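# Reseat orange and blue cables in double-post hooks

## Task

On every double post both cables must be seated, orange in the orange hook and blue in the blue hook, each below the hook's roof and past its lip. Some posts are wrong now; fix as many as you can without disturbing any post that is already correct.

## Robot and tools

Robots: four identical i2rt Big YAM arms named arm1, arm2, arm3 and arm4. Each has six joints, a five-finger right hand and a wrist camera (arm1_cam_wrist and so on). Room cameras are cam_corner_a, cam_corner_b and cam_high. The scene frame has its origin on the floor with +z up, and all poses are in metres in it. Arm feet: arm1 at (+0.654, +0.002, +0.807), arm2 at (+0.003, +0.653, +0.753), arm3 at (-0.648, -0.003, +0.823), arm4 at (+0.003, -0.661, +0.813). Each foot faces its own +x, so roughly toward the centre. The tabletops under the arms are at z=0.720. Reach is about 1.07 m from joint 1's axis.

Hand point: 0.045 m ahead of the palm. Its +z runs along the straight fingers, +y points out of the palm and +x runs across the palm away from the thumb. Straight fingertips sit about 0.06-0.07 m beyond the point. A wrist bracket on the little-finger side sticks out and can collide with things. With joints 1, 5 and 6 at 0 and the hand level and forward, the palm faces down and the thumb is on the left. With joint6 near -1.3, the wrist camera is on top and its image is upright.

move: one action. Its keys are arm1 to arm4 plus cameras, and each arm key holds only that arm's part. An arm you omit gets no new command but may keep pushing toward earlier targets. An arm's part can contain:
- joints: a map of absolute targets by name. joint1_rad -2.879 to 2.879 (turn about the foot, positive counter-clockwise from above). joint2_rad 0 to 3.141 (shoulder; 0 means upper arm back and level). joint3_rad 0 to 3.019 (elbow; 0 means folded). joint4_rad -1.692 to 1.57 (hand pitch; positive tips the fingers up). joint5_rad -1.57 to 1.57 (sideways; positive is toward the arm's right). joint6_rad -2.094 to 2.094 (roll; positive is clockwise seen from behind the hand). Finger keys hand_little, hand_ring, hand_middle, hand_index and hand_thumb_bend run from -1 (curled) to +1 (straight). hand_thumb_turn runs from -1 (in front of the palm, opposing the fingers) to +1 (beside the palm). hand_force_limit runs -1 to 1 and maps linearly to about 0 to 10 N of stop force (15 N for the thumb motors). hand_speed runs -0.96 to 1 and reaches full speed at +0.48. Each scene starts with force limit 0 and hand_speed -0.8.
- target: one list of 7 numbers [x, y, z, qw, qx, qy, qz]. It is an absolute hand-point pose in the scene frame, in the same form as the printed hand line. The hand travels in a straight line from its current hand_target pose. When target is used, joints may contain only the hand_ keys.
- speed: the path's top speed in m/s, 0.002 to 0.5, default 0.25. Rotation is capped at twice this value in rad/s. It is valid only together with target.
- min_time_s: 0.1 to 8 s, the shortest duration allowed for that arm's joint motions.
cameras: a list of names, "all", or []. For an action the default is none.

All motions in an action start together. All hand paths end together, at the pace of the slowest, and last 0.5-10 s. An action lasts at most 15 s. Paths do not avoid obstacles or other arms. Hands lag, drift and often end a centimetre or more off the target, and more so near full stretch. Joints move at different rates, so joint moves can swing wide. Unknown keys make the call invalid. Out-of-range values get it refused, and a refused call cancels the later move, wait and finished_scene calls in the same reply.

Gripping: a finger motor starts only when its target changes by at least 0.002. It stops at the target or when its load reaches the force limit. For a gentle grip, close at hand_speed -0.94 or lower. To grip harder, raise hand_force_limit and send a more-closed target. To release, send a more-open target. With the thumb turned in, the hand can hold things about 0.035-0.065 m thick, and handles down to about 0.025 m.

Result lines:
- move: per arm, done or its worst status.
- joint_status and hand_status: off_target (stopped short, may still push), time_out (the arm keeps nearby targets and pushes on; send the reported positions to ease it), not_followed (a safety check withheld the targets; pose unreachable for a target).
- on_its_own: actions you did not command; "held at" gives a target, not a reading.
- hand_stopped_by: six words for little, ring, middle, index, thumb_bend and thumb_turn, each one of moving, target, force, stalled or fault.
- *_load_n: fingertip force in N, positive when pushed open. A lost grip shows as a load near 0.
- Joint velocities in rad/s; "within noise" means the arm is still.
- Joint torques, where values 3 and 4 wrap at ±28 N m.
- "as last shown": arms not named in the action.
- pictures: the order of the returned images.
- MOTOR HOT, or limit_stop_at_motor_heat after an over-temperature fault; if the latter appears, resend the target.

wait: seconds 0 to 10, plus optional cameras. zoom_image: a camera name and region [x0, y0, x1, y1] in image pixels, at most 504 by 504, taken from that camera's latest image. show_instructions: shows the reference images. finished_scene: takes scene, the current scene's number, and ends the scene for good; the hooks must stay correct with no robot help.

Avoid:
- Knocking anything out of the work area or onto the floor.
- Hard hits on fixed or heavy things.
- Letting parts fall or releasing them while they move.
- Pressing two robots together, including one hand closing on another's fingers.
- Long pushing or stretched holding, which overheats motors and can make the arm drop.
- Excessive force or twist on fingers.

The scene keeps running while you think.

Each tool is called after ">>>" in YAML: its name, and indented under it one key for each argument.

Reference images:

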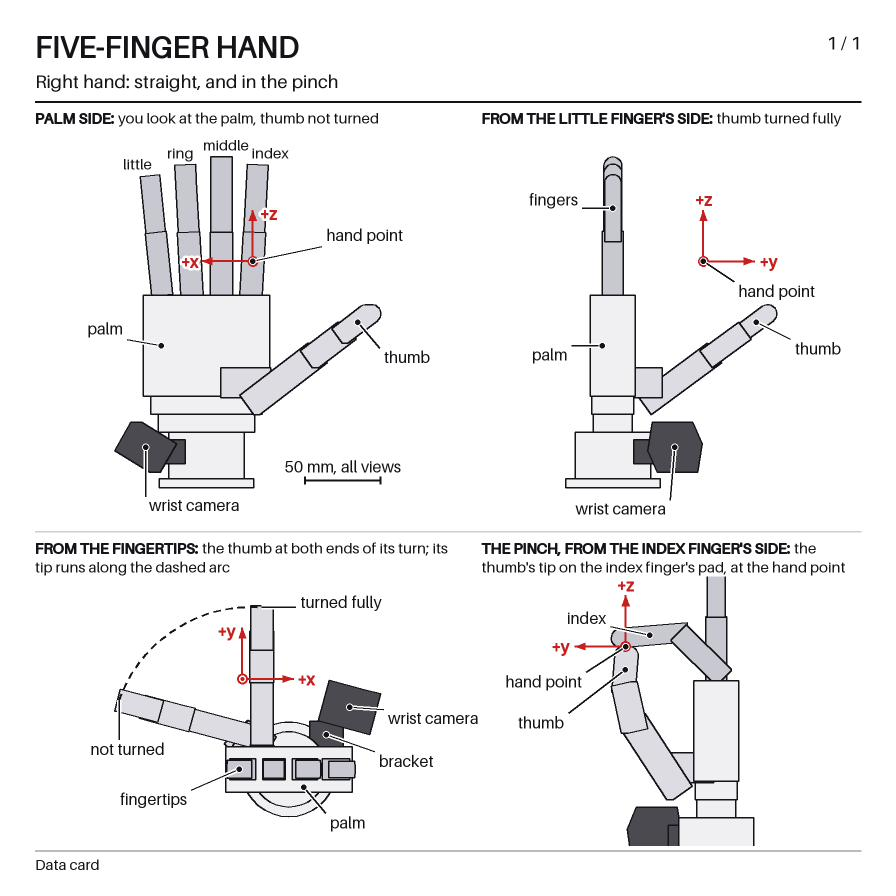

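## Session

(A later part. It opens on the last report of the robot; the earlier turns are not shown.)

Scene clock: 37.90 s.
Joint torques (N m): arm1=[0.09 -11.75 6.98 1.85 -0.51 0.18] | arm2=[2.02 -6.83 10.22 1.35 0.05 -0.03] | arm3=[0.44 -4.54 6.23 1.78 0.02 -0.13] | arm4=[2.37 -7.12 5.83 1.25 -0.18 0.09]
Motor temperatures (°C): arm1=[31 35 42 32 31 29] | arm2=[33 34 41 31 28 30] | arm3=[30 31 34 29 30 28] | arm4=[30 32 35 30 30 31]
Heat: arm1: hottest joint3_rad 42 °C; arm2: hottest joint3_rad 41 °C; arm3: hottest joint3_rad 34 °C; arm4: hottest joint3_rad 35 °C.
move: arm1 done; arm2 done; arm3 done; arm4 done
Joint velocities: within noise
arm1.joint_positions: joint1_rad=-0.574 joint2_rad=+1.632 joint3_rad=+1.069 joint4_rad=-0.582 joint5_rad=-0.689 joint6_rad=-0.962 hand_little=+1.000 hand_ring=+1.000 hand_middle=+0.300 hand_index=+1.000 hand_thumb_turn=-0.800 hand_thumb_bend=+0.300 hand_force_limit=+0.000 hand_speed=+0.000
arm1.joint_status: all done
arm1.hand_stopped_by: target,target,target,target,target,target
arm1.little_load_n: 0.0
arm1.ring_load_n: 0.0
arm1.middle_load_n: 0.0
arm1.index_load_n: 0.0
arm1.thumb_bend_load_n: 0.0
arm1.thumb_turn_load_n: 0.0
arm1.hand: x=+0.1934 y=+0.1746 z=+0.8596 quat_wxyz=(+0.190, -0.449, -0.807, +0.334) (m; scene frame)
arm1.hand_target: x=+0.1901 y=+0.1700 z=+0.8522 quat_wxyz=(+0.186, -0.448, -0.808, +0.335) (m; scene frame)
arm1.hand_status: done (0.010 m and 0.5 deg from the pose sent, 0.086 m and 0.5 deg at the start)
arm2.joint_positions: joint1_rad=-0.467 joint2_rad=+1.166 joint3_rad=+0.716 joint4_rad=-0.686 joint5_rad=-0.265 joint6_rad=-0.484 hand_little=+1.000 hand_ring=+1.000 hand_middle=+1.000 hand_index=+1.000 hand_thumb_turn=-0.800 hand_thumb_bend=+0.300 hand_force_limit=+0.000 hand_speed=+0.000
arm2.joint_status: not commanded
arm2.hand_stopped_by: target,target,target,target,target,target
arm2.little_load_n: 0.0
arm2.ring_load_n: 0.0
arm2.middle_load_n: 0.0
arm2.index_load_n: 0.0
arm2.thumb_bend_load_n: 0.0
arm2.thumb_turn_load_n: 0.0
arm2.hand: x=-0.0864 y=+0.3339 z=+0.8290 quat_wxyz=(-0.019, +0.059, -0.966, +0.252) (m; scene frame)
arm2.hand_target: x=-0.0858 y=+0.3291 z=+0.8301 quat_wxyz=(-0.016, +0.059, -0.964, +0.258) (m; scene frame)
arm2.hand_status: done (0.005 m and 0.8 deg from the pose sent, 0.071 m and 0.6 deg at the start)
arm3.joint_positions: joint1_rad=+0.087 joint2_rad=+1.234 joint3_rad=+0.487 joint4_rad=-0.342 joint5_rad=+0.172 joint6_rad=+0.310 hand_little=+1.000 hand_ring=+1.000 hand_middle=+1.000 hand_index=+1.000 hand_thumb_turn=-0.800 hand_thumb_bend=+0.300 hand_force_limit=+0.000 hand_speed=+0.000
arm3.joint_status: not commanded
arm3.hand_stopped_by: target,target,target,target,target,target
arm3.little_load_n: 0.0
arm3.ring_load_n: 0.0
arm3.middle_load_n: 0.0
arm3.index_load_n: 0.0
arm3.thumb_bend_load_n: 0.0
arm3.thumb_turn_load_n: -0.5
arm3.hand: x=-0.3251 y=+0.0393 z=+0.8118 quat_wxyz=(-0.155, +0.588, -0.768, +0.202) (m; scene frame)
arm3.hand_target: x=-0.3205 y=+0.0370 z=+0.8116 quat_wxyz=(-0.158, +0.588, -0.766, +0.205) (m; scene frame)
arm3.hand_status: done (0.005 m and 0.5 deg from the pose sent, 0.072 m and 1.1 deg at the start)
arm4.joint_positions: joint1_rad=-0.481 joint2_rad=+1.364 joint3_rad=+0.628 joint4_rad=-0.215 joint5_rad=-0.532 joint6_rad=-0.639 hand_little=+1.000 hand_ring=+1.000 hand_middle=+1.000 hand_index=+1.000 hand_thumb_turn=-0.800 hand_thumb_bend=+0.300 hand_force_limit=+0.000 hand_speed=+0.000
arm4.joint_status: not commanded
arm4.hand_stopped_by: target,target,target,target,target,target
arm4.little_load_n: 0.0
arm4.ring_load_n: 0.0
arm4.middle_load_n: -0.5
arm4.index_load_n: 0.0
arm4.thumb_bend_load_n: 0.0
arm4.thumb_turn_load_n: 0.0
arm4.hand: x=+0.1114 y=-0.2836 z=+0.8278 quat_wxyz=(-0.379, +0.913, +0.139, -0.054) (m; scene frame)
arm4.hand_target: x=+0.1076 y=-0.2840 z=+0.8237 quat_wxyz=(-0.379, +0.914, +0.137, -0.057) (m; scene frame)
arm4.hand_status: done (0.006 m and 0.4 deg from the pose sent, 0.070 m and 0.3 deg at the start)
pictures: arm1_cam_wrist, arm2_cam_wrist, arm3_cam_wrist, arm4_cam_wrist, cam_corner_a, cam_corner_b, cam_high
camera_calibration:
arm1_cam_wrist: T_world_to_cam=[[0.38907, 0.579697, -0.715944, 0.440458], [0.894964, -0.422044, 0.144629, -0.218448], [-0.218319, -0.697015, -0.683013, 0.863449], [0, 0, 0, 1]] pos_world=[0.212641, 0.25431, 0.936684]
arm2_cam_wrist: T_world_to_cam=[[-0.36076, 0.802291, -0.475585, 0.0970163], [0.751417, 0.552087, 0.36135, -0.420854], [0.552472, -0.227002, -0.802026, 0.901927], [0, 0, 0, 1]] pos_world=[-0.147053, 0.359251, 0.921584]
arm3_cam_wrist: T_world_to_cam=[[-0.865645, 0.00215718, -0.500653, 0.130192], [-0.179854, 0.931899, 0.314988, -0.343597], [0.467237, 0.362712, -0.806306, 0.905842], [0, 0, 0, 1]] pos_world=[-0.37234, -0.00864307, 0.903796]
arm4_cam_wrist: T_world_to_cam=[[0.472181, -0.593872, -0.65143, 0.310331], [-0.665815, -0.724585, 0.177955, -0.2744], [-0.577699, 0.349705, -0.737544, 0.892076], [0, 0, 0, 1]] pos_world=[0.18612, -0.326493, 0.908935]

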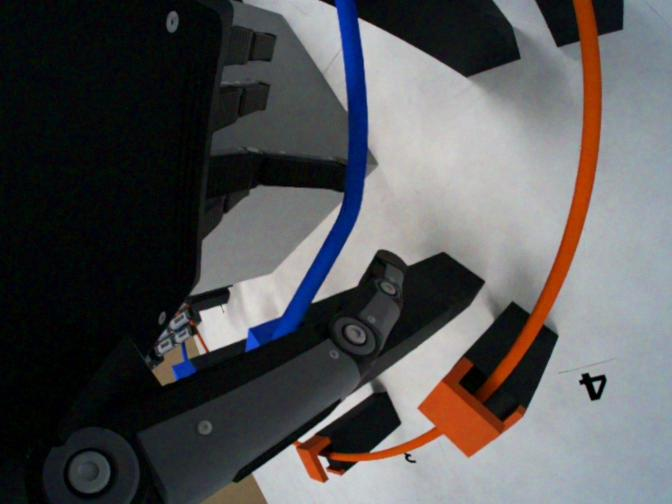

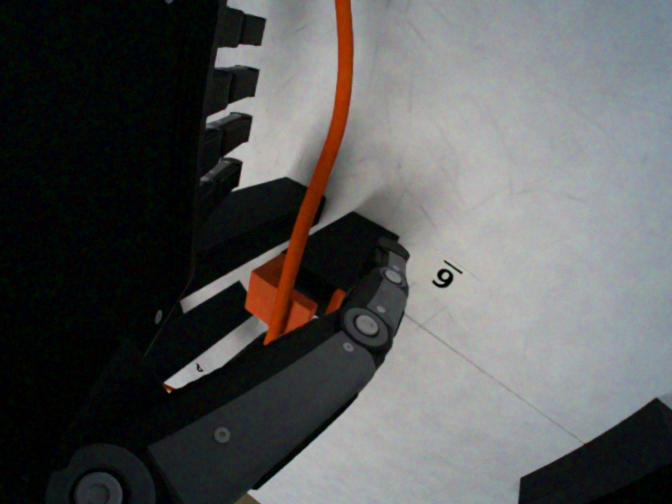

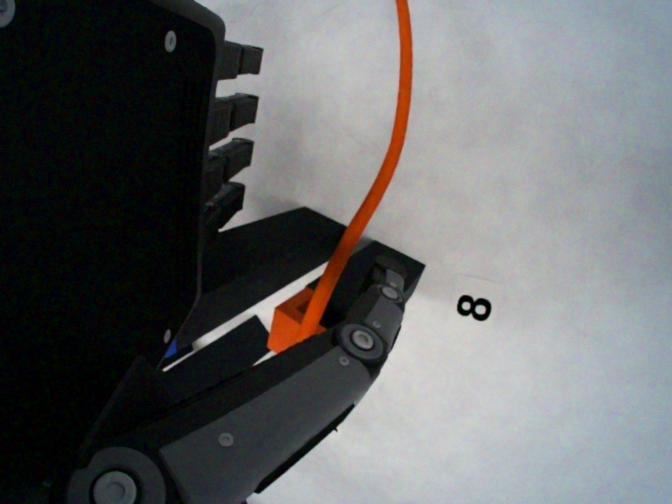

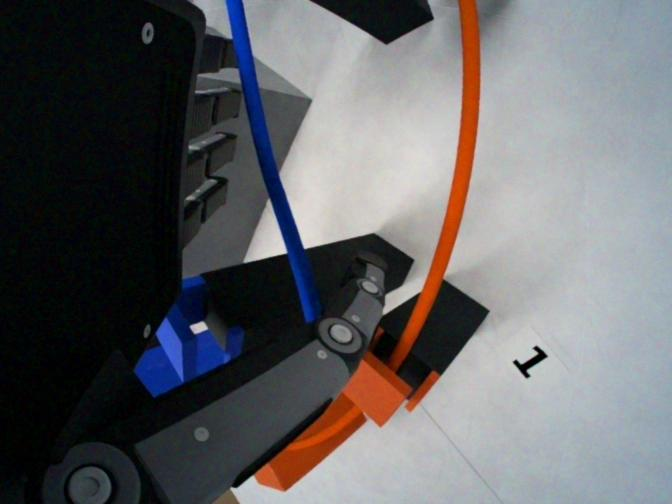

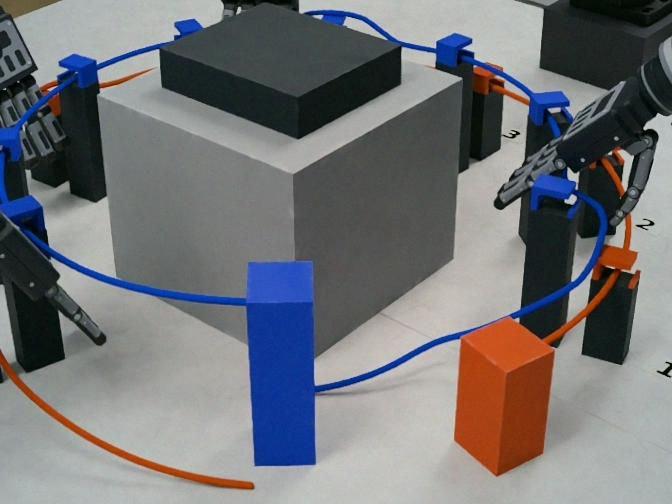

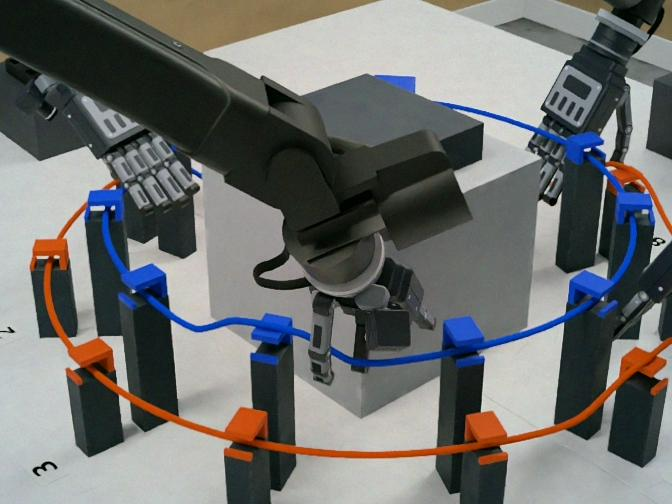

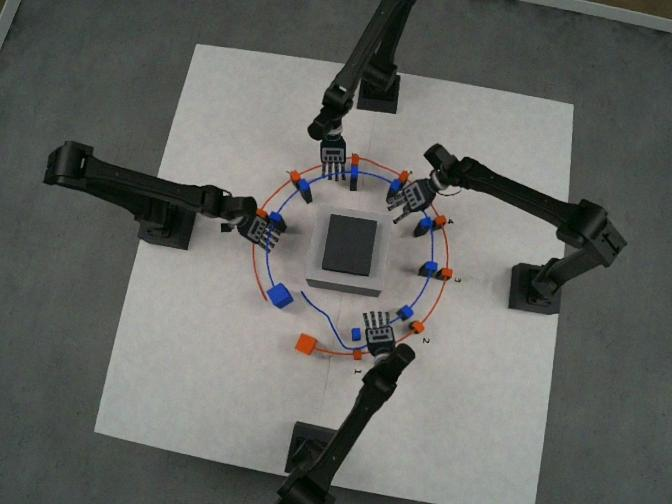

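>>> move:
  arm1: {"joints": {"hand_thumb_bend": -0.02, "hand_index": 0.05, "hand_speed": -0.3, "hand_force_limit": -0.4}}
  arm2: {"joints": {"hand_thumb_bend": -0.08, "hand_index": 0.05, "hand_speed": -0.3, "hand_force_limit": -0.4}}
  arm3: {"joints": {"hand_thumb_bend": -0.05, "hand_index": 0.05, "hand_speed": -0.3, "hand_force_limit": -0.4}}
  arm4: {"joints": {"hand_thumb_bend": -0.02, "hand_index": 0.05, "hand_speed": -0.3, "hand_force_limit": -0.4}}
  cameras: ["arm1_cam_wrist", "arm2_cam_wrist", "arm3_cam_wrist", "arm4_cam_wrist"]

>>> zoom_image:
  camera: "arm1_cam_wrist"
  region: [230, 170, 410, 350]

>>> zoom_image:
  camera: "arm2_cam_wrist"
  region: [230, 170, 410, 350]

>>> zoom_image:
  camera: "arm3_cam_wrist"
  region: [230, 170, 410, 350]

>>> zoom_image:
  camera: "arm4_cam_wrist"
  region: [210, 170, 390, 350]

Scene clock: 45.47 s.
Joint torques (N m): arm1=[0.44 -11.81 6.98 1.87 -0.53 0.17] | arm2=[1.96 -6.77 10.22 1.33 0.04 -0.04] | arm3=[0.5 -4.6 6.24 1.78 0.03 -0.13] | arm4=[0.85 -6.07 5.76 1.25 -0.24 0.1]
Motor temperatures (°C): arm1=[31 35 42 32 31 29] | arm2=[33 34 41 31 28 30] | arm3=[30 31 35 29 30 28] | arm4=[30 33 35 30 30 31]
Heat: arm1: hottest joint3_rad 42 °C; arm2: hottest joint3_rad 41 °C; arm3: hottest joint3_rad 35 °C; arm4: hottest joint3_rad 35 °C.
move: arm1 done; arm2 done; arm3 done; arm4 done
Joint velocities: within noise
arm1.joint_positions: joint1_rad=-0.574 joint2_rad=+1.632 joint3_rad=+1.069 joint4_rad=-0.582 joint5_rad=-0.688 joint6_rad=-0.960 hand_little=+1.000 hand_ring=+1.000 hand_middle=+0.300 hand_index=+0.050 hand_thumb_turn=-0.800 hand_thumb_bend=-0.020 hand_force_limit=-0.400 hand_speed=-0.300
arm1.joint_status: all done
arm1.hand_stopped_by: target,target,target,target,target,target
arm1.little_load_n: 0.0
arm1.ring_load_n: 0.0
arm1.middle_load_n: 0.0
arm1.index_load_n: 0.0
arm1.thumb_bend_load_n: 0.0
arm1.thumb_turn_load_n: 0.0
arm1.hand: x=+0.1934 y=+0.1746 z=+0.8596 quat_wxyz=(+0.190, -0.449, -0.807, +0.334) (m; scene frame)
arm1.hand_target: x=+0.1901 y=+0.1699 z=+0.8522 quat_wxyz=(+0.186, -0.448, -0.808, +0.335) (m; scene frame)
arm1.hand_status: not commanded
arm2.joint_positions: joint1_rad=-0.467 joint2_rad=+1.166 joint3_rad=+0.716 joint4_rad=-0.686 joint5_rad=-0.265 joint6_rad=-0.484 hand_little=+1.000 hand_ring=+1.000 hand_middle=+1.000 hand_index=+0.050 hand_thumb_turn=-0.800 hand_thumb_bend=-0.080 hand_force_limit=-0.400 hand_speed=-0.300
arm2.joint_status: all done
arm2.hand_stopped_by: target,target,target,target,target,target
arm2.little_load_n: 0.0
arm2.ring_load_n: 0.0
arm2.middle_load_n: 0.0
arm2.index_load_n: 0.0
arm2.thumb_bend_load_n: 0.0
arm2.thumb_turn_load_n: 0.0
arm2.hand: x=-0.0864 y=+0.3339 z=+0.8290 quat_wxyz=(-0.019, +0.058, -0.966, +0.252) (m; scene frame)
arm2.hand_target: x=-0.0858 y=+0.3290 z=+0.8301 quat_wxyz=(-0.016, +0.059, -0.964, +0.258) (m; scene frame)
arm2.hand_status: not commanded
arm3.joint_positions: joint1_rad=+0.087 joint2_rad=+1.234 joint3_rad=+0.487 joint4_rad=-0.342 joint5_rad=+0.172 joint6_rad=+0.309 hand_little=+1.000 hand_ring=+1.000 hand_middle=+1.000 hand_index=+0.050 hand_thumb_turn=-0.800 hand_thumb_bend=-0.050 hand_force_limit=-0.400 hand_speed=-0.300
arm3.joint_status: all done
arm3.hand_stopped_by: target,target,target,target,target,target
arm3.little_load_n: 0.0
arm3.ring_load_n: 0.0
arm3.middle_load_n: 0.0
arm3.index_load_n: 0.0
arm3.thumb_bend_load_n: 0.0
arm3.thumb_turn_load_n: 0.0
arm3.hand: x=-0.3252 y=+0.0393 z=+0.8118 quat_wxyz=(-0.155, +0.588, -0.767, +0.202) (m; scene frame)
arm3.hand_target: x=-0.3205 y=+0.0370 z=+0.8117 quat_wxyz=(-0.158, +0.588, -0.766, +0.205) (m; scene frame)
arm3.hand_status: not commanded
arm4.joint_positions: joint1_rad=-0.481 joint2_rad=+1.364 joint3_rad=+0.628 joint4_rad=-0.215 joint5_rad=-0.532 joint6_rad=-0.638 hand_little=+1.000 hand_ring=+1.000 hand_middle=+1.000 hand_index=+0.050 hand_thumb_turn=-0.800 hand_thumb_bend=-0.020 hand_force_limit=-0.400 hand_speed=-0.300
arm4.joint_status: all done
arm4.hand_stopped_by: target,target,target,target,target,target
arm4.little_load_n: 0.0
arm4.ring_load_n: 0.0
arm4.middle_load_n: 0.0
arm4.index_load_n: 0.0
arm4.thumb_bend_load_n: 0.0
arm4.thumb_turn_load_n: 0.0
arm4.hand: x=+0.1114 y=-0.2836 z=+0.8278 quat_wxyz=(-0.379, +0.913, +0.139, -0.054) (m; scene frame)
arm4.hand_target: x=+0.1076 y=-0.2840 z=+0.8237 quat_wxyz=(-0.379, +0.914, +0.137, -0.057) (m; scene frame)
arm4.hand_status: not commanded
pictures: arm1_cam_wrist, arm2_cam_wrist, arm3_cam_wrist, arm4_cam_wrist
camera_calibration:
arm1_cam_wrist: T_world_to_cam=[[0.390054, 0.57903, -0.715949, 0.440422], [0.894461, -0.422879, 0.145301, -0.218758], [-0.218626, -0.697063, -0.682865, 0.863389], [0, 0, 0, 1]] pos_world=[0.212641, 0.254311, 0.936684]
arm2_cam_wrist: T_world_to_cam=[[-0.360486, 0.802386, -0.475633, 0.0970658], [0.751474, 0.551905, 0.361509, -0.420926], [0.552573, -0.227107, -0.801926, 0.901888], [0, 0, 0, 1]] pos_world=[-0.147053, 0.359252, 0.921583]
arm3_cam_wrist: T_world_to_cam=[[-0.865767, 0.00103595, -0.500446, 0.12995], [-0.180888, 0.931741, 0.314863, -0.343872], [0.466612, 0.363123, -0.806483, 0.905772], [0, 0, 0, 1]] pos_world=[-0.37234, -0.00864079, 0.903795]
arm4_cam_wrist: T_world_to_cam=[[0.471276, -0.594621, -0.651402, 0.310164], [-0.666467, -0.723834, 0.178564, -0.274572], [-0.577685, 0.349985, -0.737421, 0.89198], [0, 0, 0, 1]] pos_world=[0.186118, -0.326494, 0.908835]

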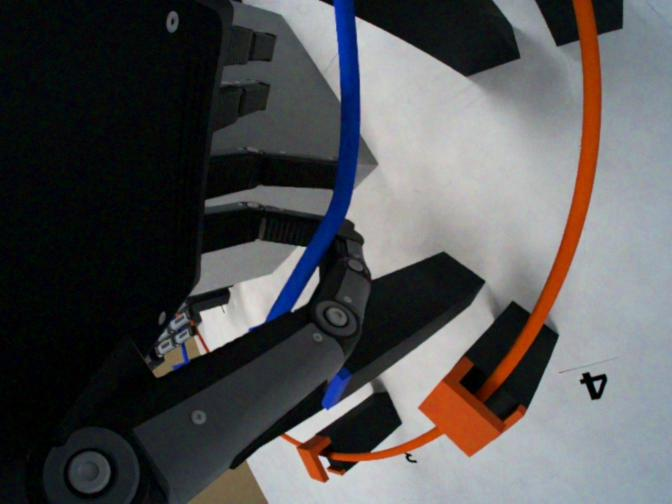

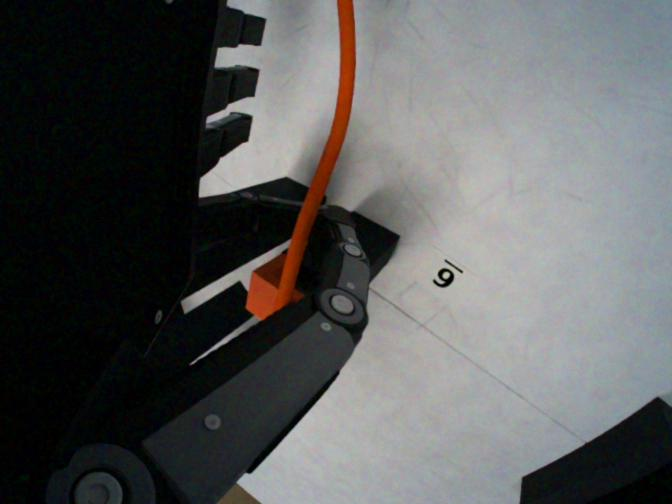

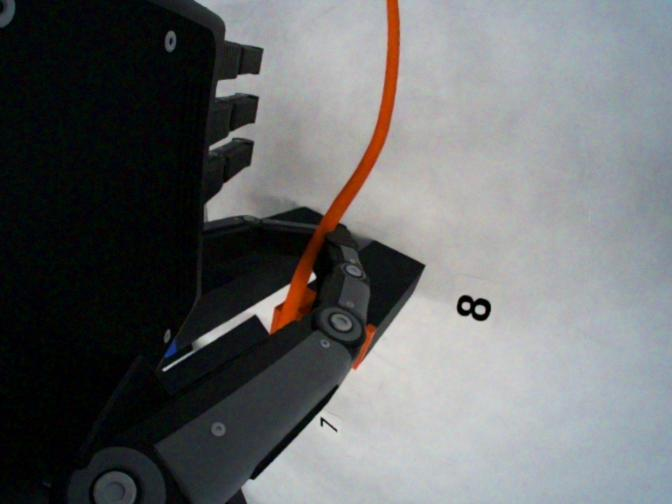

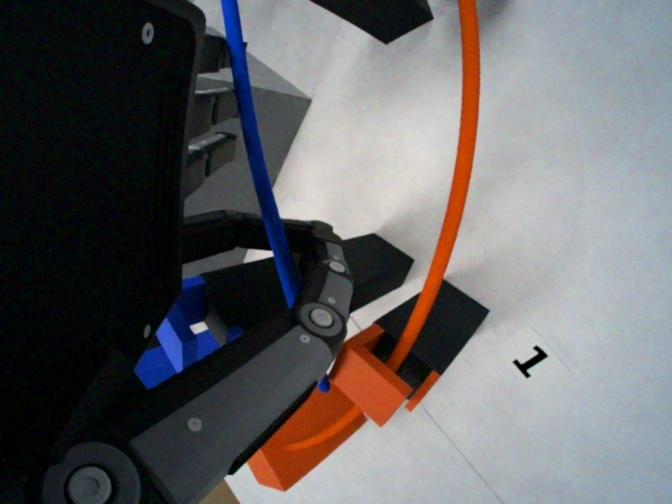

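Scaled by 2.800 from the camera's 672x504 image, which has a finer 960x720 frame.

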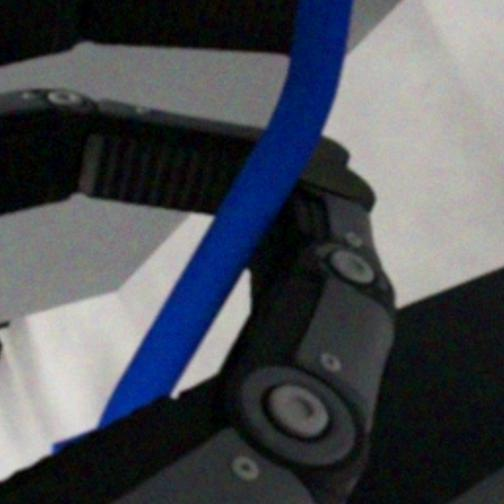

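Scaled by 2.800 from the camera's 672x504 image, which has a finer 960x720 frame.

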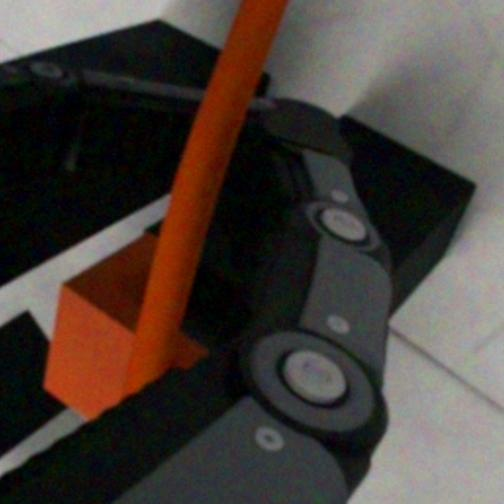

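Scaled by 2.800 from the camera's 672x504 image, which has a finer 960x720 frame.

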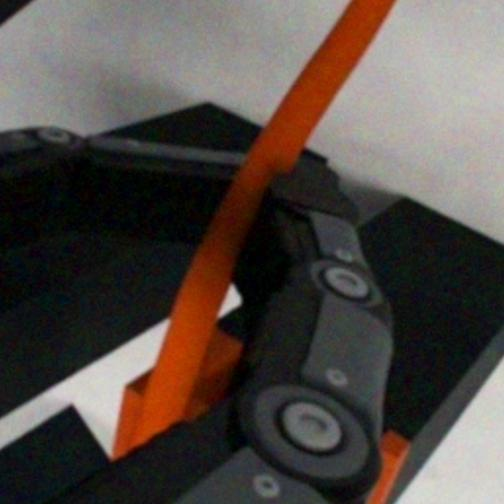

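Scaled by 2.800 from the camera's 672x504 image, which has a finer 960x720 frame.

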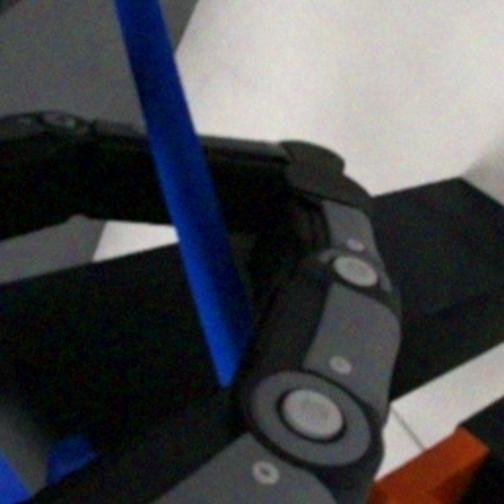

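>>> move:
  arm1: {"target": [0.2030, 0.1800, 0.870, -0.1855, 0.4479, 0.8080, -0.3347], "speed": 0.05}
  arm2: {"joints": {"hand_thumb_bend": -0.4, "hand_index": -0.09, "hand_speed": -0.7, "hand_force_limit": -0.35}}
  arm3: {"joints": {"hand_thumb_bend": -0.4, "hand_index": -0.09, "hand_speed": -0.7, "hand_force_limit": -0.35}}
  arm4: {"joints": {"hand_thumb_bend": -0.4, "hand_index": -0.09, "hand_speed": -0.7, "hand_force_limit": -0.35}}
  cameras: ["arm1_cam_wrist", "arm2_cam_wrist", "arm3_cam_wrist", "arm4_cam_wrist"]

>>> zoom_image:
  camera: "arm1_cam_wrist"
  region: [230, 170, 410, 350]

>>> zoom_image:
  camera: "arm2_cam_wrist"
  region: [230, 170, 410, 350]

>>> zoom_image:
  camera: "arm3_cam_wrist"
  region: [230, 170, 410, 350]

>>> zoom_image:
  camera: "arm4_cam_wrist"
  region: [210, 170, 390, 350]

Scene clock: 48.50 s.
Joint torques (N m): arm1=[-2.14 -14.39 7.8 0.7 -0.82 0.03] | arm2=[1.96 -6.83 10.24 1.28 0.04 -0.04] | arm3=[0.67 -4.54 6.26 1.77 0.04 -0.14] | arm4=[1.73 -6.71 6.01 1.32 -0.24 0.11]
Motor temperatures (°C): arm1=[31 35 42 32 31 29] | arm2=[33 34 41 31 28 30] | arm3=[30 31 35 29 30 28] | arm4=[30 33 35 30 30 31]
Heat: arm1: hottest joint3_rad 42 °C; arm2: hottest joint3_rad 41 °C; arm3: hottest joint3_rad 35 °C; arm4: hottest joint3_rad 35 °C.
move: arm1 off_target; arm2 off_target; arm3 done; arm4 done
Joint velocities: within noise
arm1.joint_positions: joint1_rad=-0.578 joint2_rad=+1.632 joint3_rad=+1.069 joint4_rad=-0.629 joint5_rad=-0.695 joint6_rad=-0.985 hand_little=+1.000 hand_ring=+1.000 hand_middle=+0.300 hand_index=+0.050 hand_thumb_turn=-0.800 hand_thumb_bend=-0.020 hand_force_limit=-0.400 hand_speed=-0.300
arm1.joint_status: not commanded
arm1.hand_stopped_by: target,target,target,target,target,target
arm1.little_load_n: 0.0
arm1.ring_load_n: 0.0
arm1.middle_load_n: 0.0
arm1.index_load_n: 0.0
arm1.thumb_bend_load_n: 0.0
arm1.thumb_turn_load_n: 0.0
arm1.hand: x=+0.2034 y=+0.1707 z=+0.8578 quat_wxyz=(+0.173, -0.449, -0.810, +0.336) (m; scene frame)
arm1.hand_target: x=+0.2029 y=+0.1798 z=+0.8700 quat_wxyz=(+0.186, -0.448, -0.808, +0.335) (m; scene frame)
arm1.hand_status: off_target (0.015 m and 1.5 deg from the pose sent, 0.015 m and 0.5 deg at the start)
arm2.joint_positions: joint1_rad=-0.467 joint2_rad=+1.166 joint3_rad=+0.716 joint4_rad=-0.684 joint5_rad=-0.265 joint6_rad=-0.484 hand_little=+1.000 hand_ring=+1.000 hand_middle=+1.000 hand_index=-0.089 hand_thumb_turn=-0.800 hand_thumb_bend=-0.317 hand_force_limit=-0.350 hand_speed=-0.700
arm2.joint_status: hand_thumb_bend off_target (ended at -0.317, target -0.400); the others done
arm2.hand_stopped_by: target,target,target,target,force,target
arm2.little_load_n: 0.0
arm2.ring_load_n: 0.0
arm2.middle_load_n: 0.0
arm2.index_load_n: 4.5
arm2.thumb_bend_load_n: 4.0
arm2.thumb_turn_load_n: 0.0
arm2.hand: x=-0.0865 y=+0.3335 z=+0.8291 quat_wxyz=(-0.018, +0.059, -0.966, +0.253) (m; scene frame)
arm2.hand_target: x=-0.0858 y=+0.3290 z=+0.8301 quat_wxyz=(-0.016, +0.059, -0.964, +0.258) (m; scene frame)
arm2.hand_status: not commanded
arm3.joint_positions: joint1_rad=+0.087 joint2_rad=+1.234 joint3_rad=+0.487 joint4_rad=-0.342 joint5_rad=+0.172 joint6_rad=+0.309 hand_little=+1.000 hand_ring=+1.000 hand_middle=+1.000 hand_index=-0.090 hand_thumb_turn=-0.800 hand_thumb_bend=-0.400 hand_force_limit=-0.350 hand_speed=-0.700
arm3.joint_status: all done
arm3.hand_stopped_by: target,target,target,target,target,target
arm3.little_load_n: 0.0
arm3.ring_load_n: 0.0
arm3.middle_load_n: 0.0
arm3.index_load_n: 0.0
arm3.thumb_bend_load_n: 0.5
arm3.thumb_turn_load_n: 0.0
arm3.hand: x=-0.3252 y=+0.0393 z=+0.8118 quat_wxyz=(-0.155, +0.588, -0.767, +0.202) (m; scene frame)
arm3.hand_target: x=-0.3205 y=+0.0370 z=+0.8116 quat_wxyz=(-0.158, +0.588, -0.766, +0.205) (m; scene frame)
arm3.hand_status: not commanded
arm4.joint_positions: joint1_rad=-0.481 joint2_rad=+1.364 joint3_rad=+0.628 joint4_rad=-0.215 joint5_rad=-0.532 joint6_rad=-0.638 hand_little=+1.000 hand_ring=+1.000 hand_middle=+1.000 hand_index=-0.090 hand_thumb_turn=-0.800 hand_thumb_bend=-0.400 hand_force_limit=-0.350 hand_speed=-0.700
arm4.joint_status: all done
arm4.hand_stopped_by: target,target,target,target,target,target
arm4.little_load_n: 0.0
arm4.ring_load_n: 0.0
arm4.middle_load_n: 0.0
arm4.index_load_n: 0.0
arm4.thumb_bend_load_n: 0.5
arm4.thumb_turn_load_n: 0.0
arm4.hand: x=+0.1114 y=-0.2836 z=+0.8278 quat_wxyz=(-0.379, +0.913, +0.139, -0.054) (m; scene frame)
arm4.hand_target: x=+0.1076 y=-0.2840 z=+0.8237 quat_wxyz=(-0.379, +0.914, +0.137, -0.057) (m; scene frame)
arm4.hand_status: not commanded
pictures: arm1_cam_wrist, arm2_cam_wrist, arm3_cam_wrist, arm4_cam_wrist
camera_calibration:
arm1_cam_wrist: T_world_to_cam=[[0.400527, 0.574194, -0.714059, 0.43449], [0.896628, -0.406161, 0.176327, -0.258926], [-0.188777, -0.710869, -0.677516, 0.8532], [0, 0, 0, 1]] pos_world=[0.2192, 0.251866, 0.933964]
arm2_cam_wrist: T_world_to_cam=[[-0.360732, 0.80177, -0.476485, 0.0982874], [0.751714, 0.55235, 0.360327, -0.419759], [0.552086, -0.228198, -0.801952, 0.902299], [0, 0, 0, 1]] pos_world=[-0.147153, 0.358953, 0.921683]
arm3_cam_wrist: T_world_to_cam=[[-0.865767, 0.00103595, -0.500446, 0.12995], [-0.180888, 0.931741, 0.314863, -0.343872], [0.466612, 0.363123, -0.806483, 0.905772], [0, 0, 0, 1]] pos_world=[-0.37234, -0.00864079, 0.903795]
arm4_cam_wrist: T_world_to_cam=[[0.471276, -0.594621, -0.651402, 0.310164], [-0.666467, -0.723834, 0.178564, -0.274572], [-0.577685, 0.349985, -0.737421, 0.89198], [0, 0, 0, 1]] pos_world=[0.186118, -0.326494, 0.908835]

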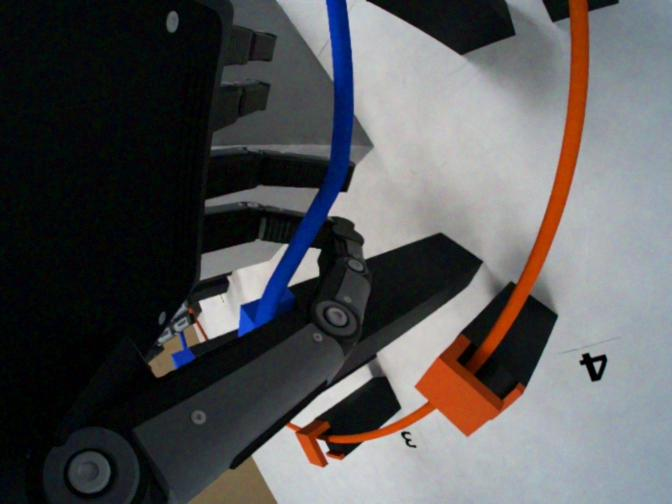

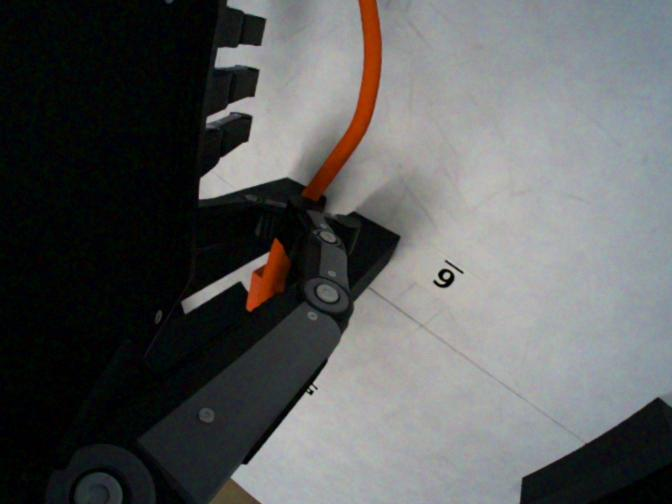

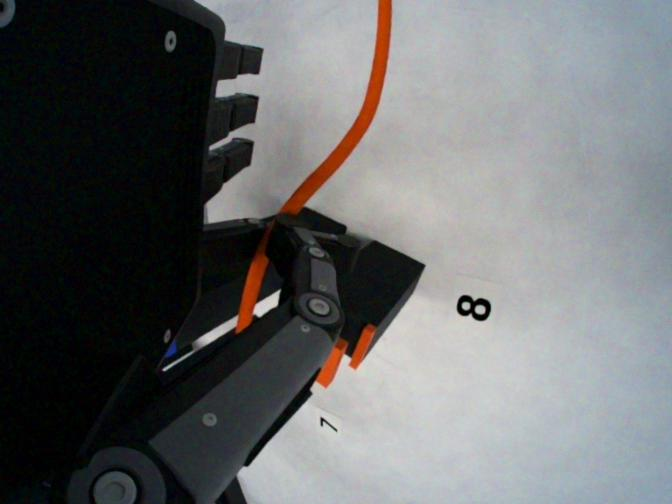

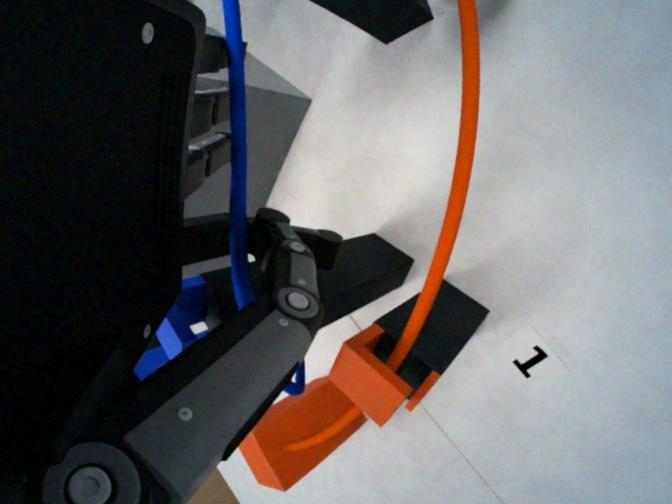

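Scaled by 2.800 from the camera's 672x504 image, which has a finer 960x720 frame.

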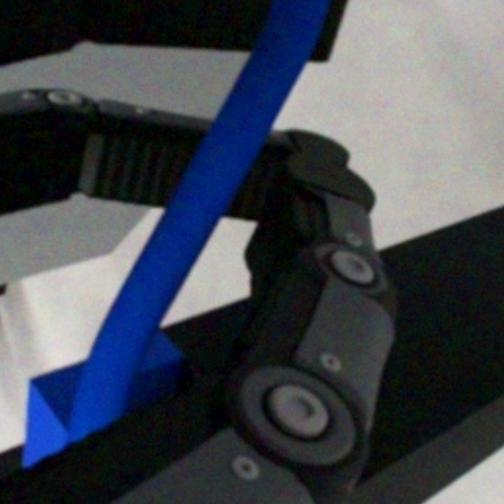

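Scaled by 2.800 from the camera's 672x504 image, which has a finer 960x720 frame.

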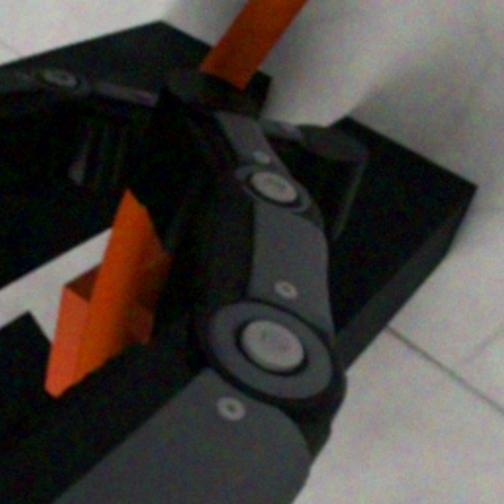

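Scaled by 2.800 from the camera's 672x504 image, which has a finer 960x720 frame.

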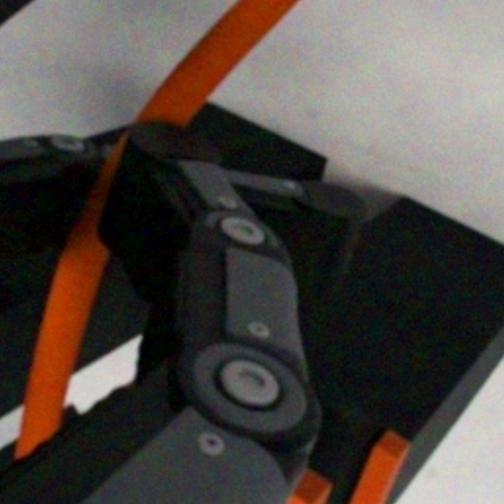

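Scaled by 2.800 from the camera's 672x504 image, which has a finer 960x720 frame.

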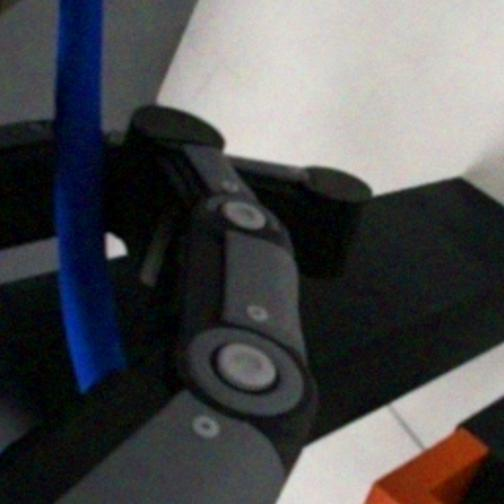

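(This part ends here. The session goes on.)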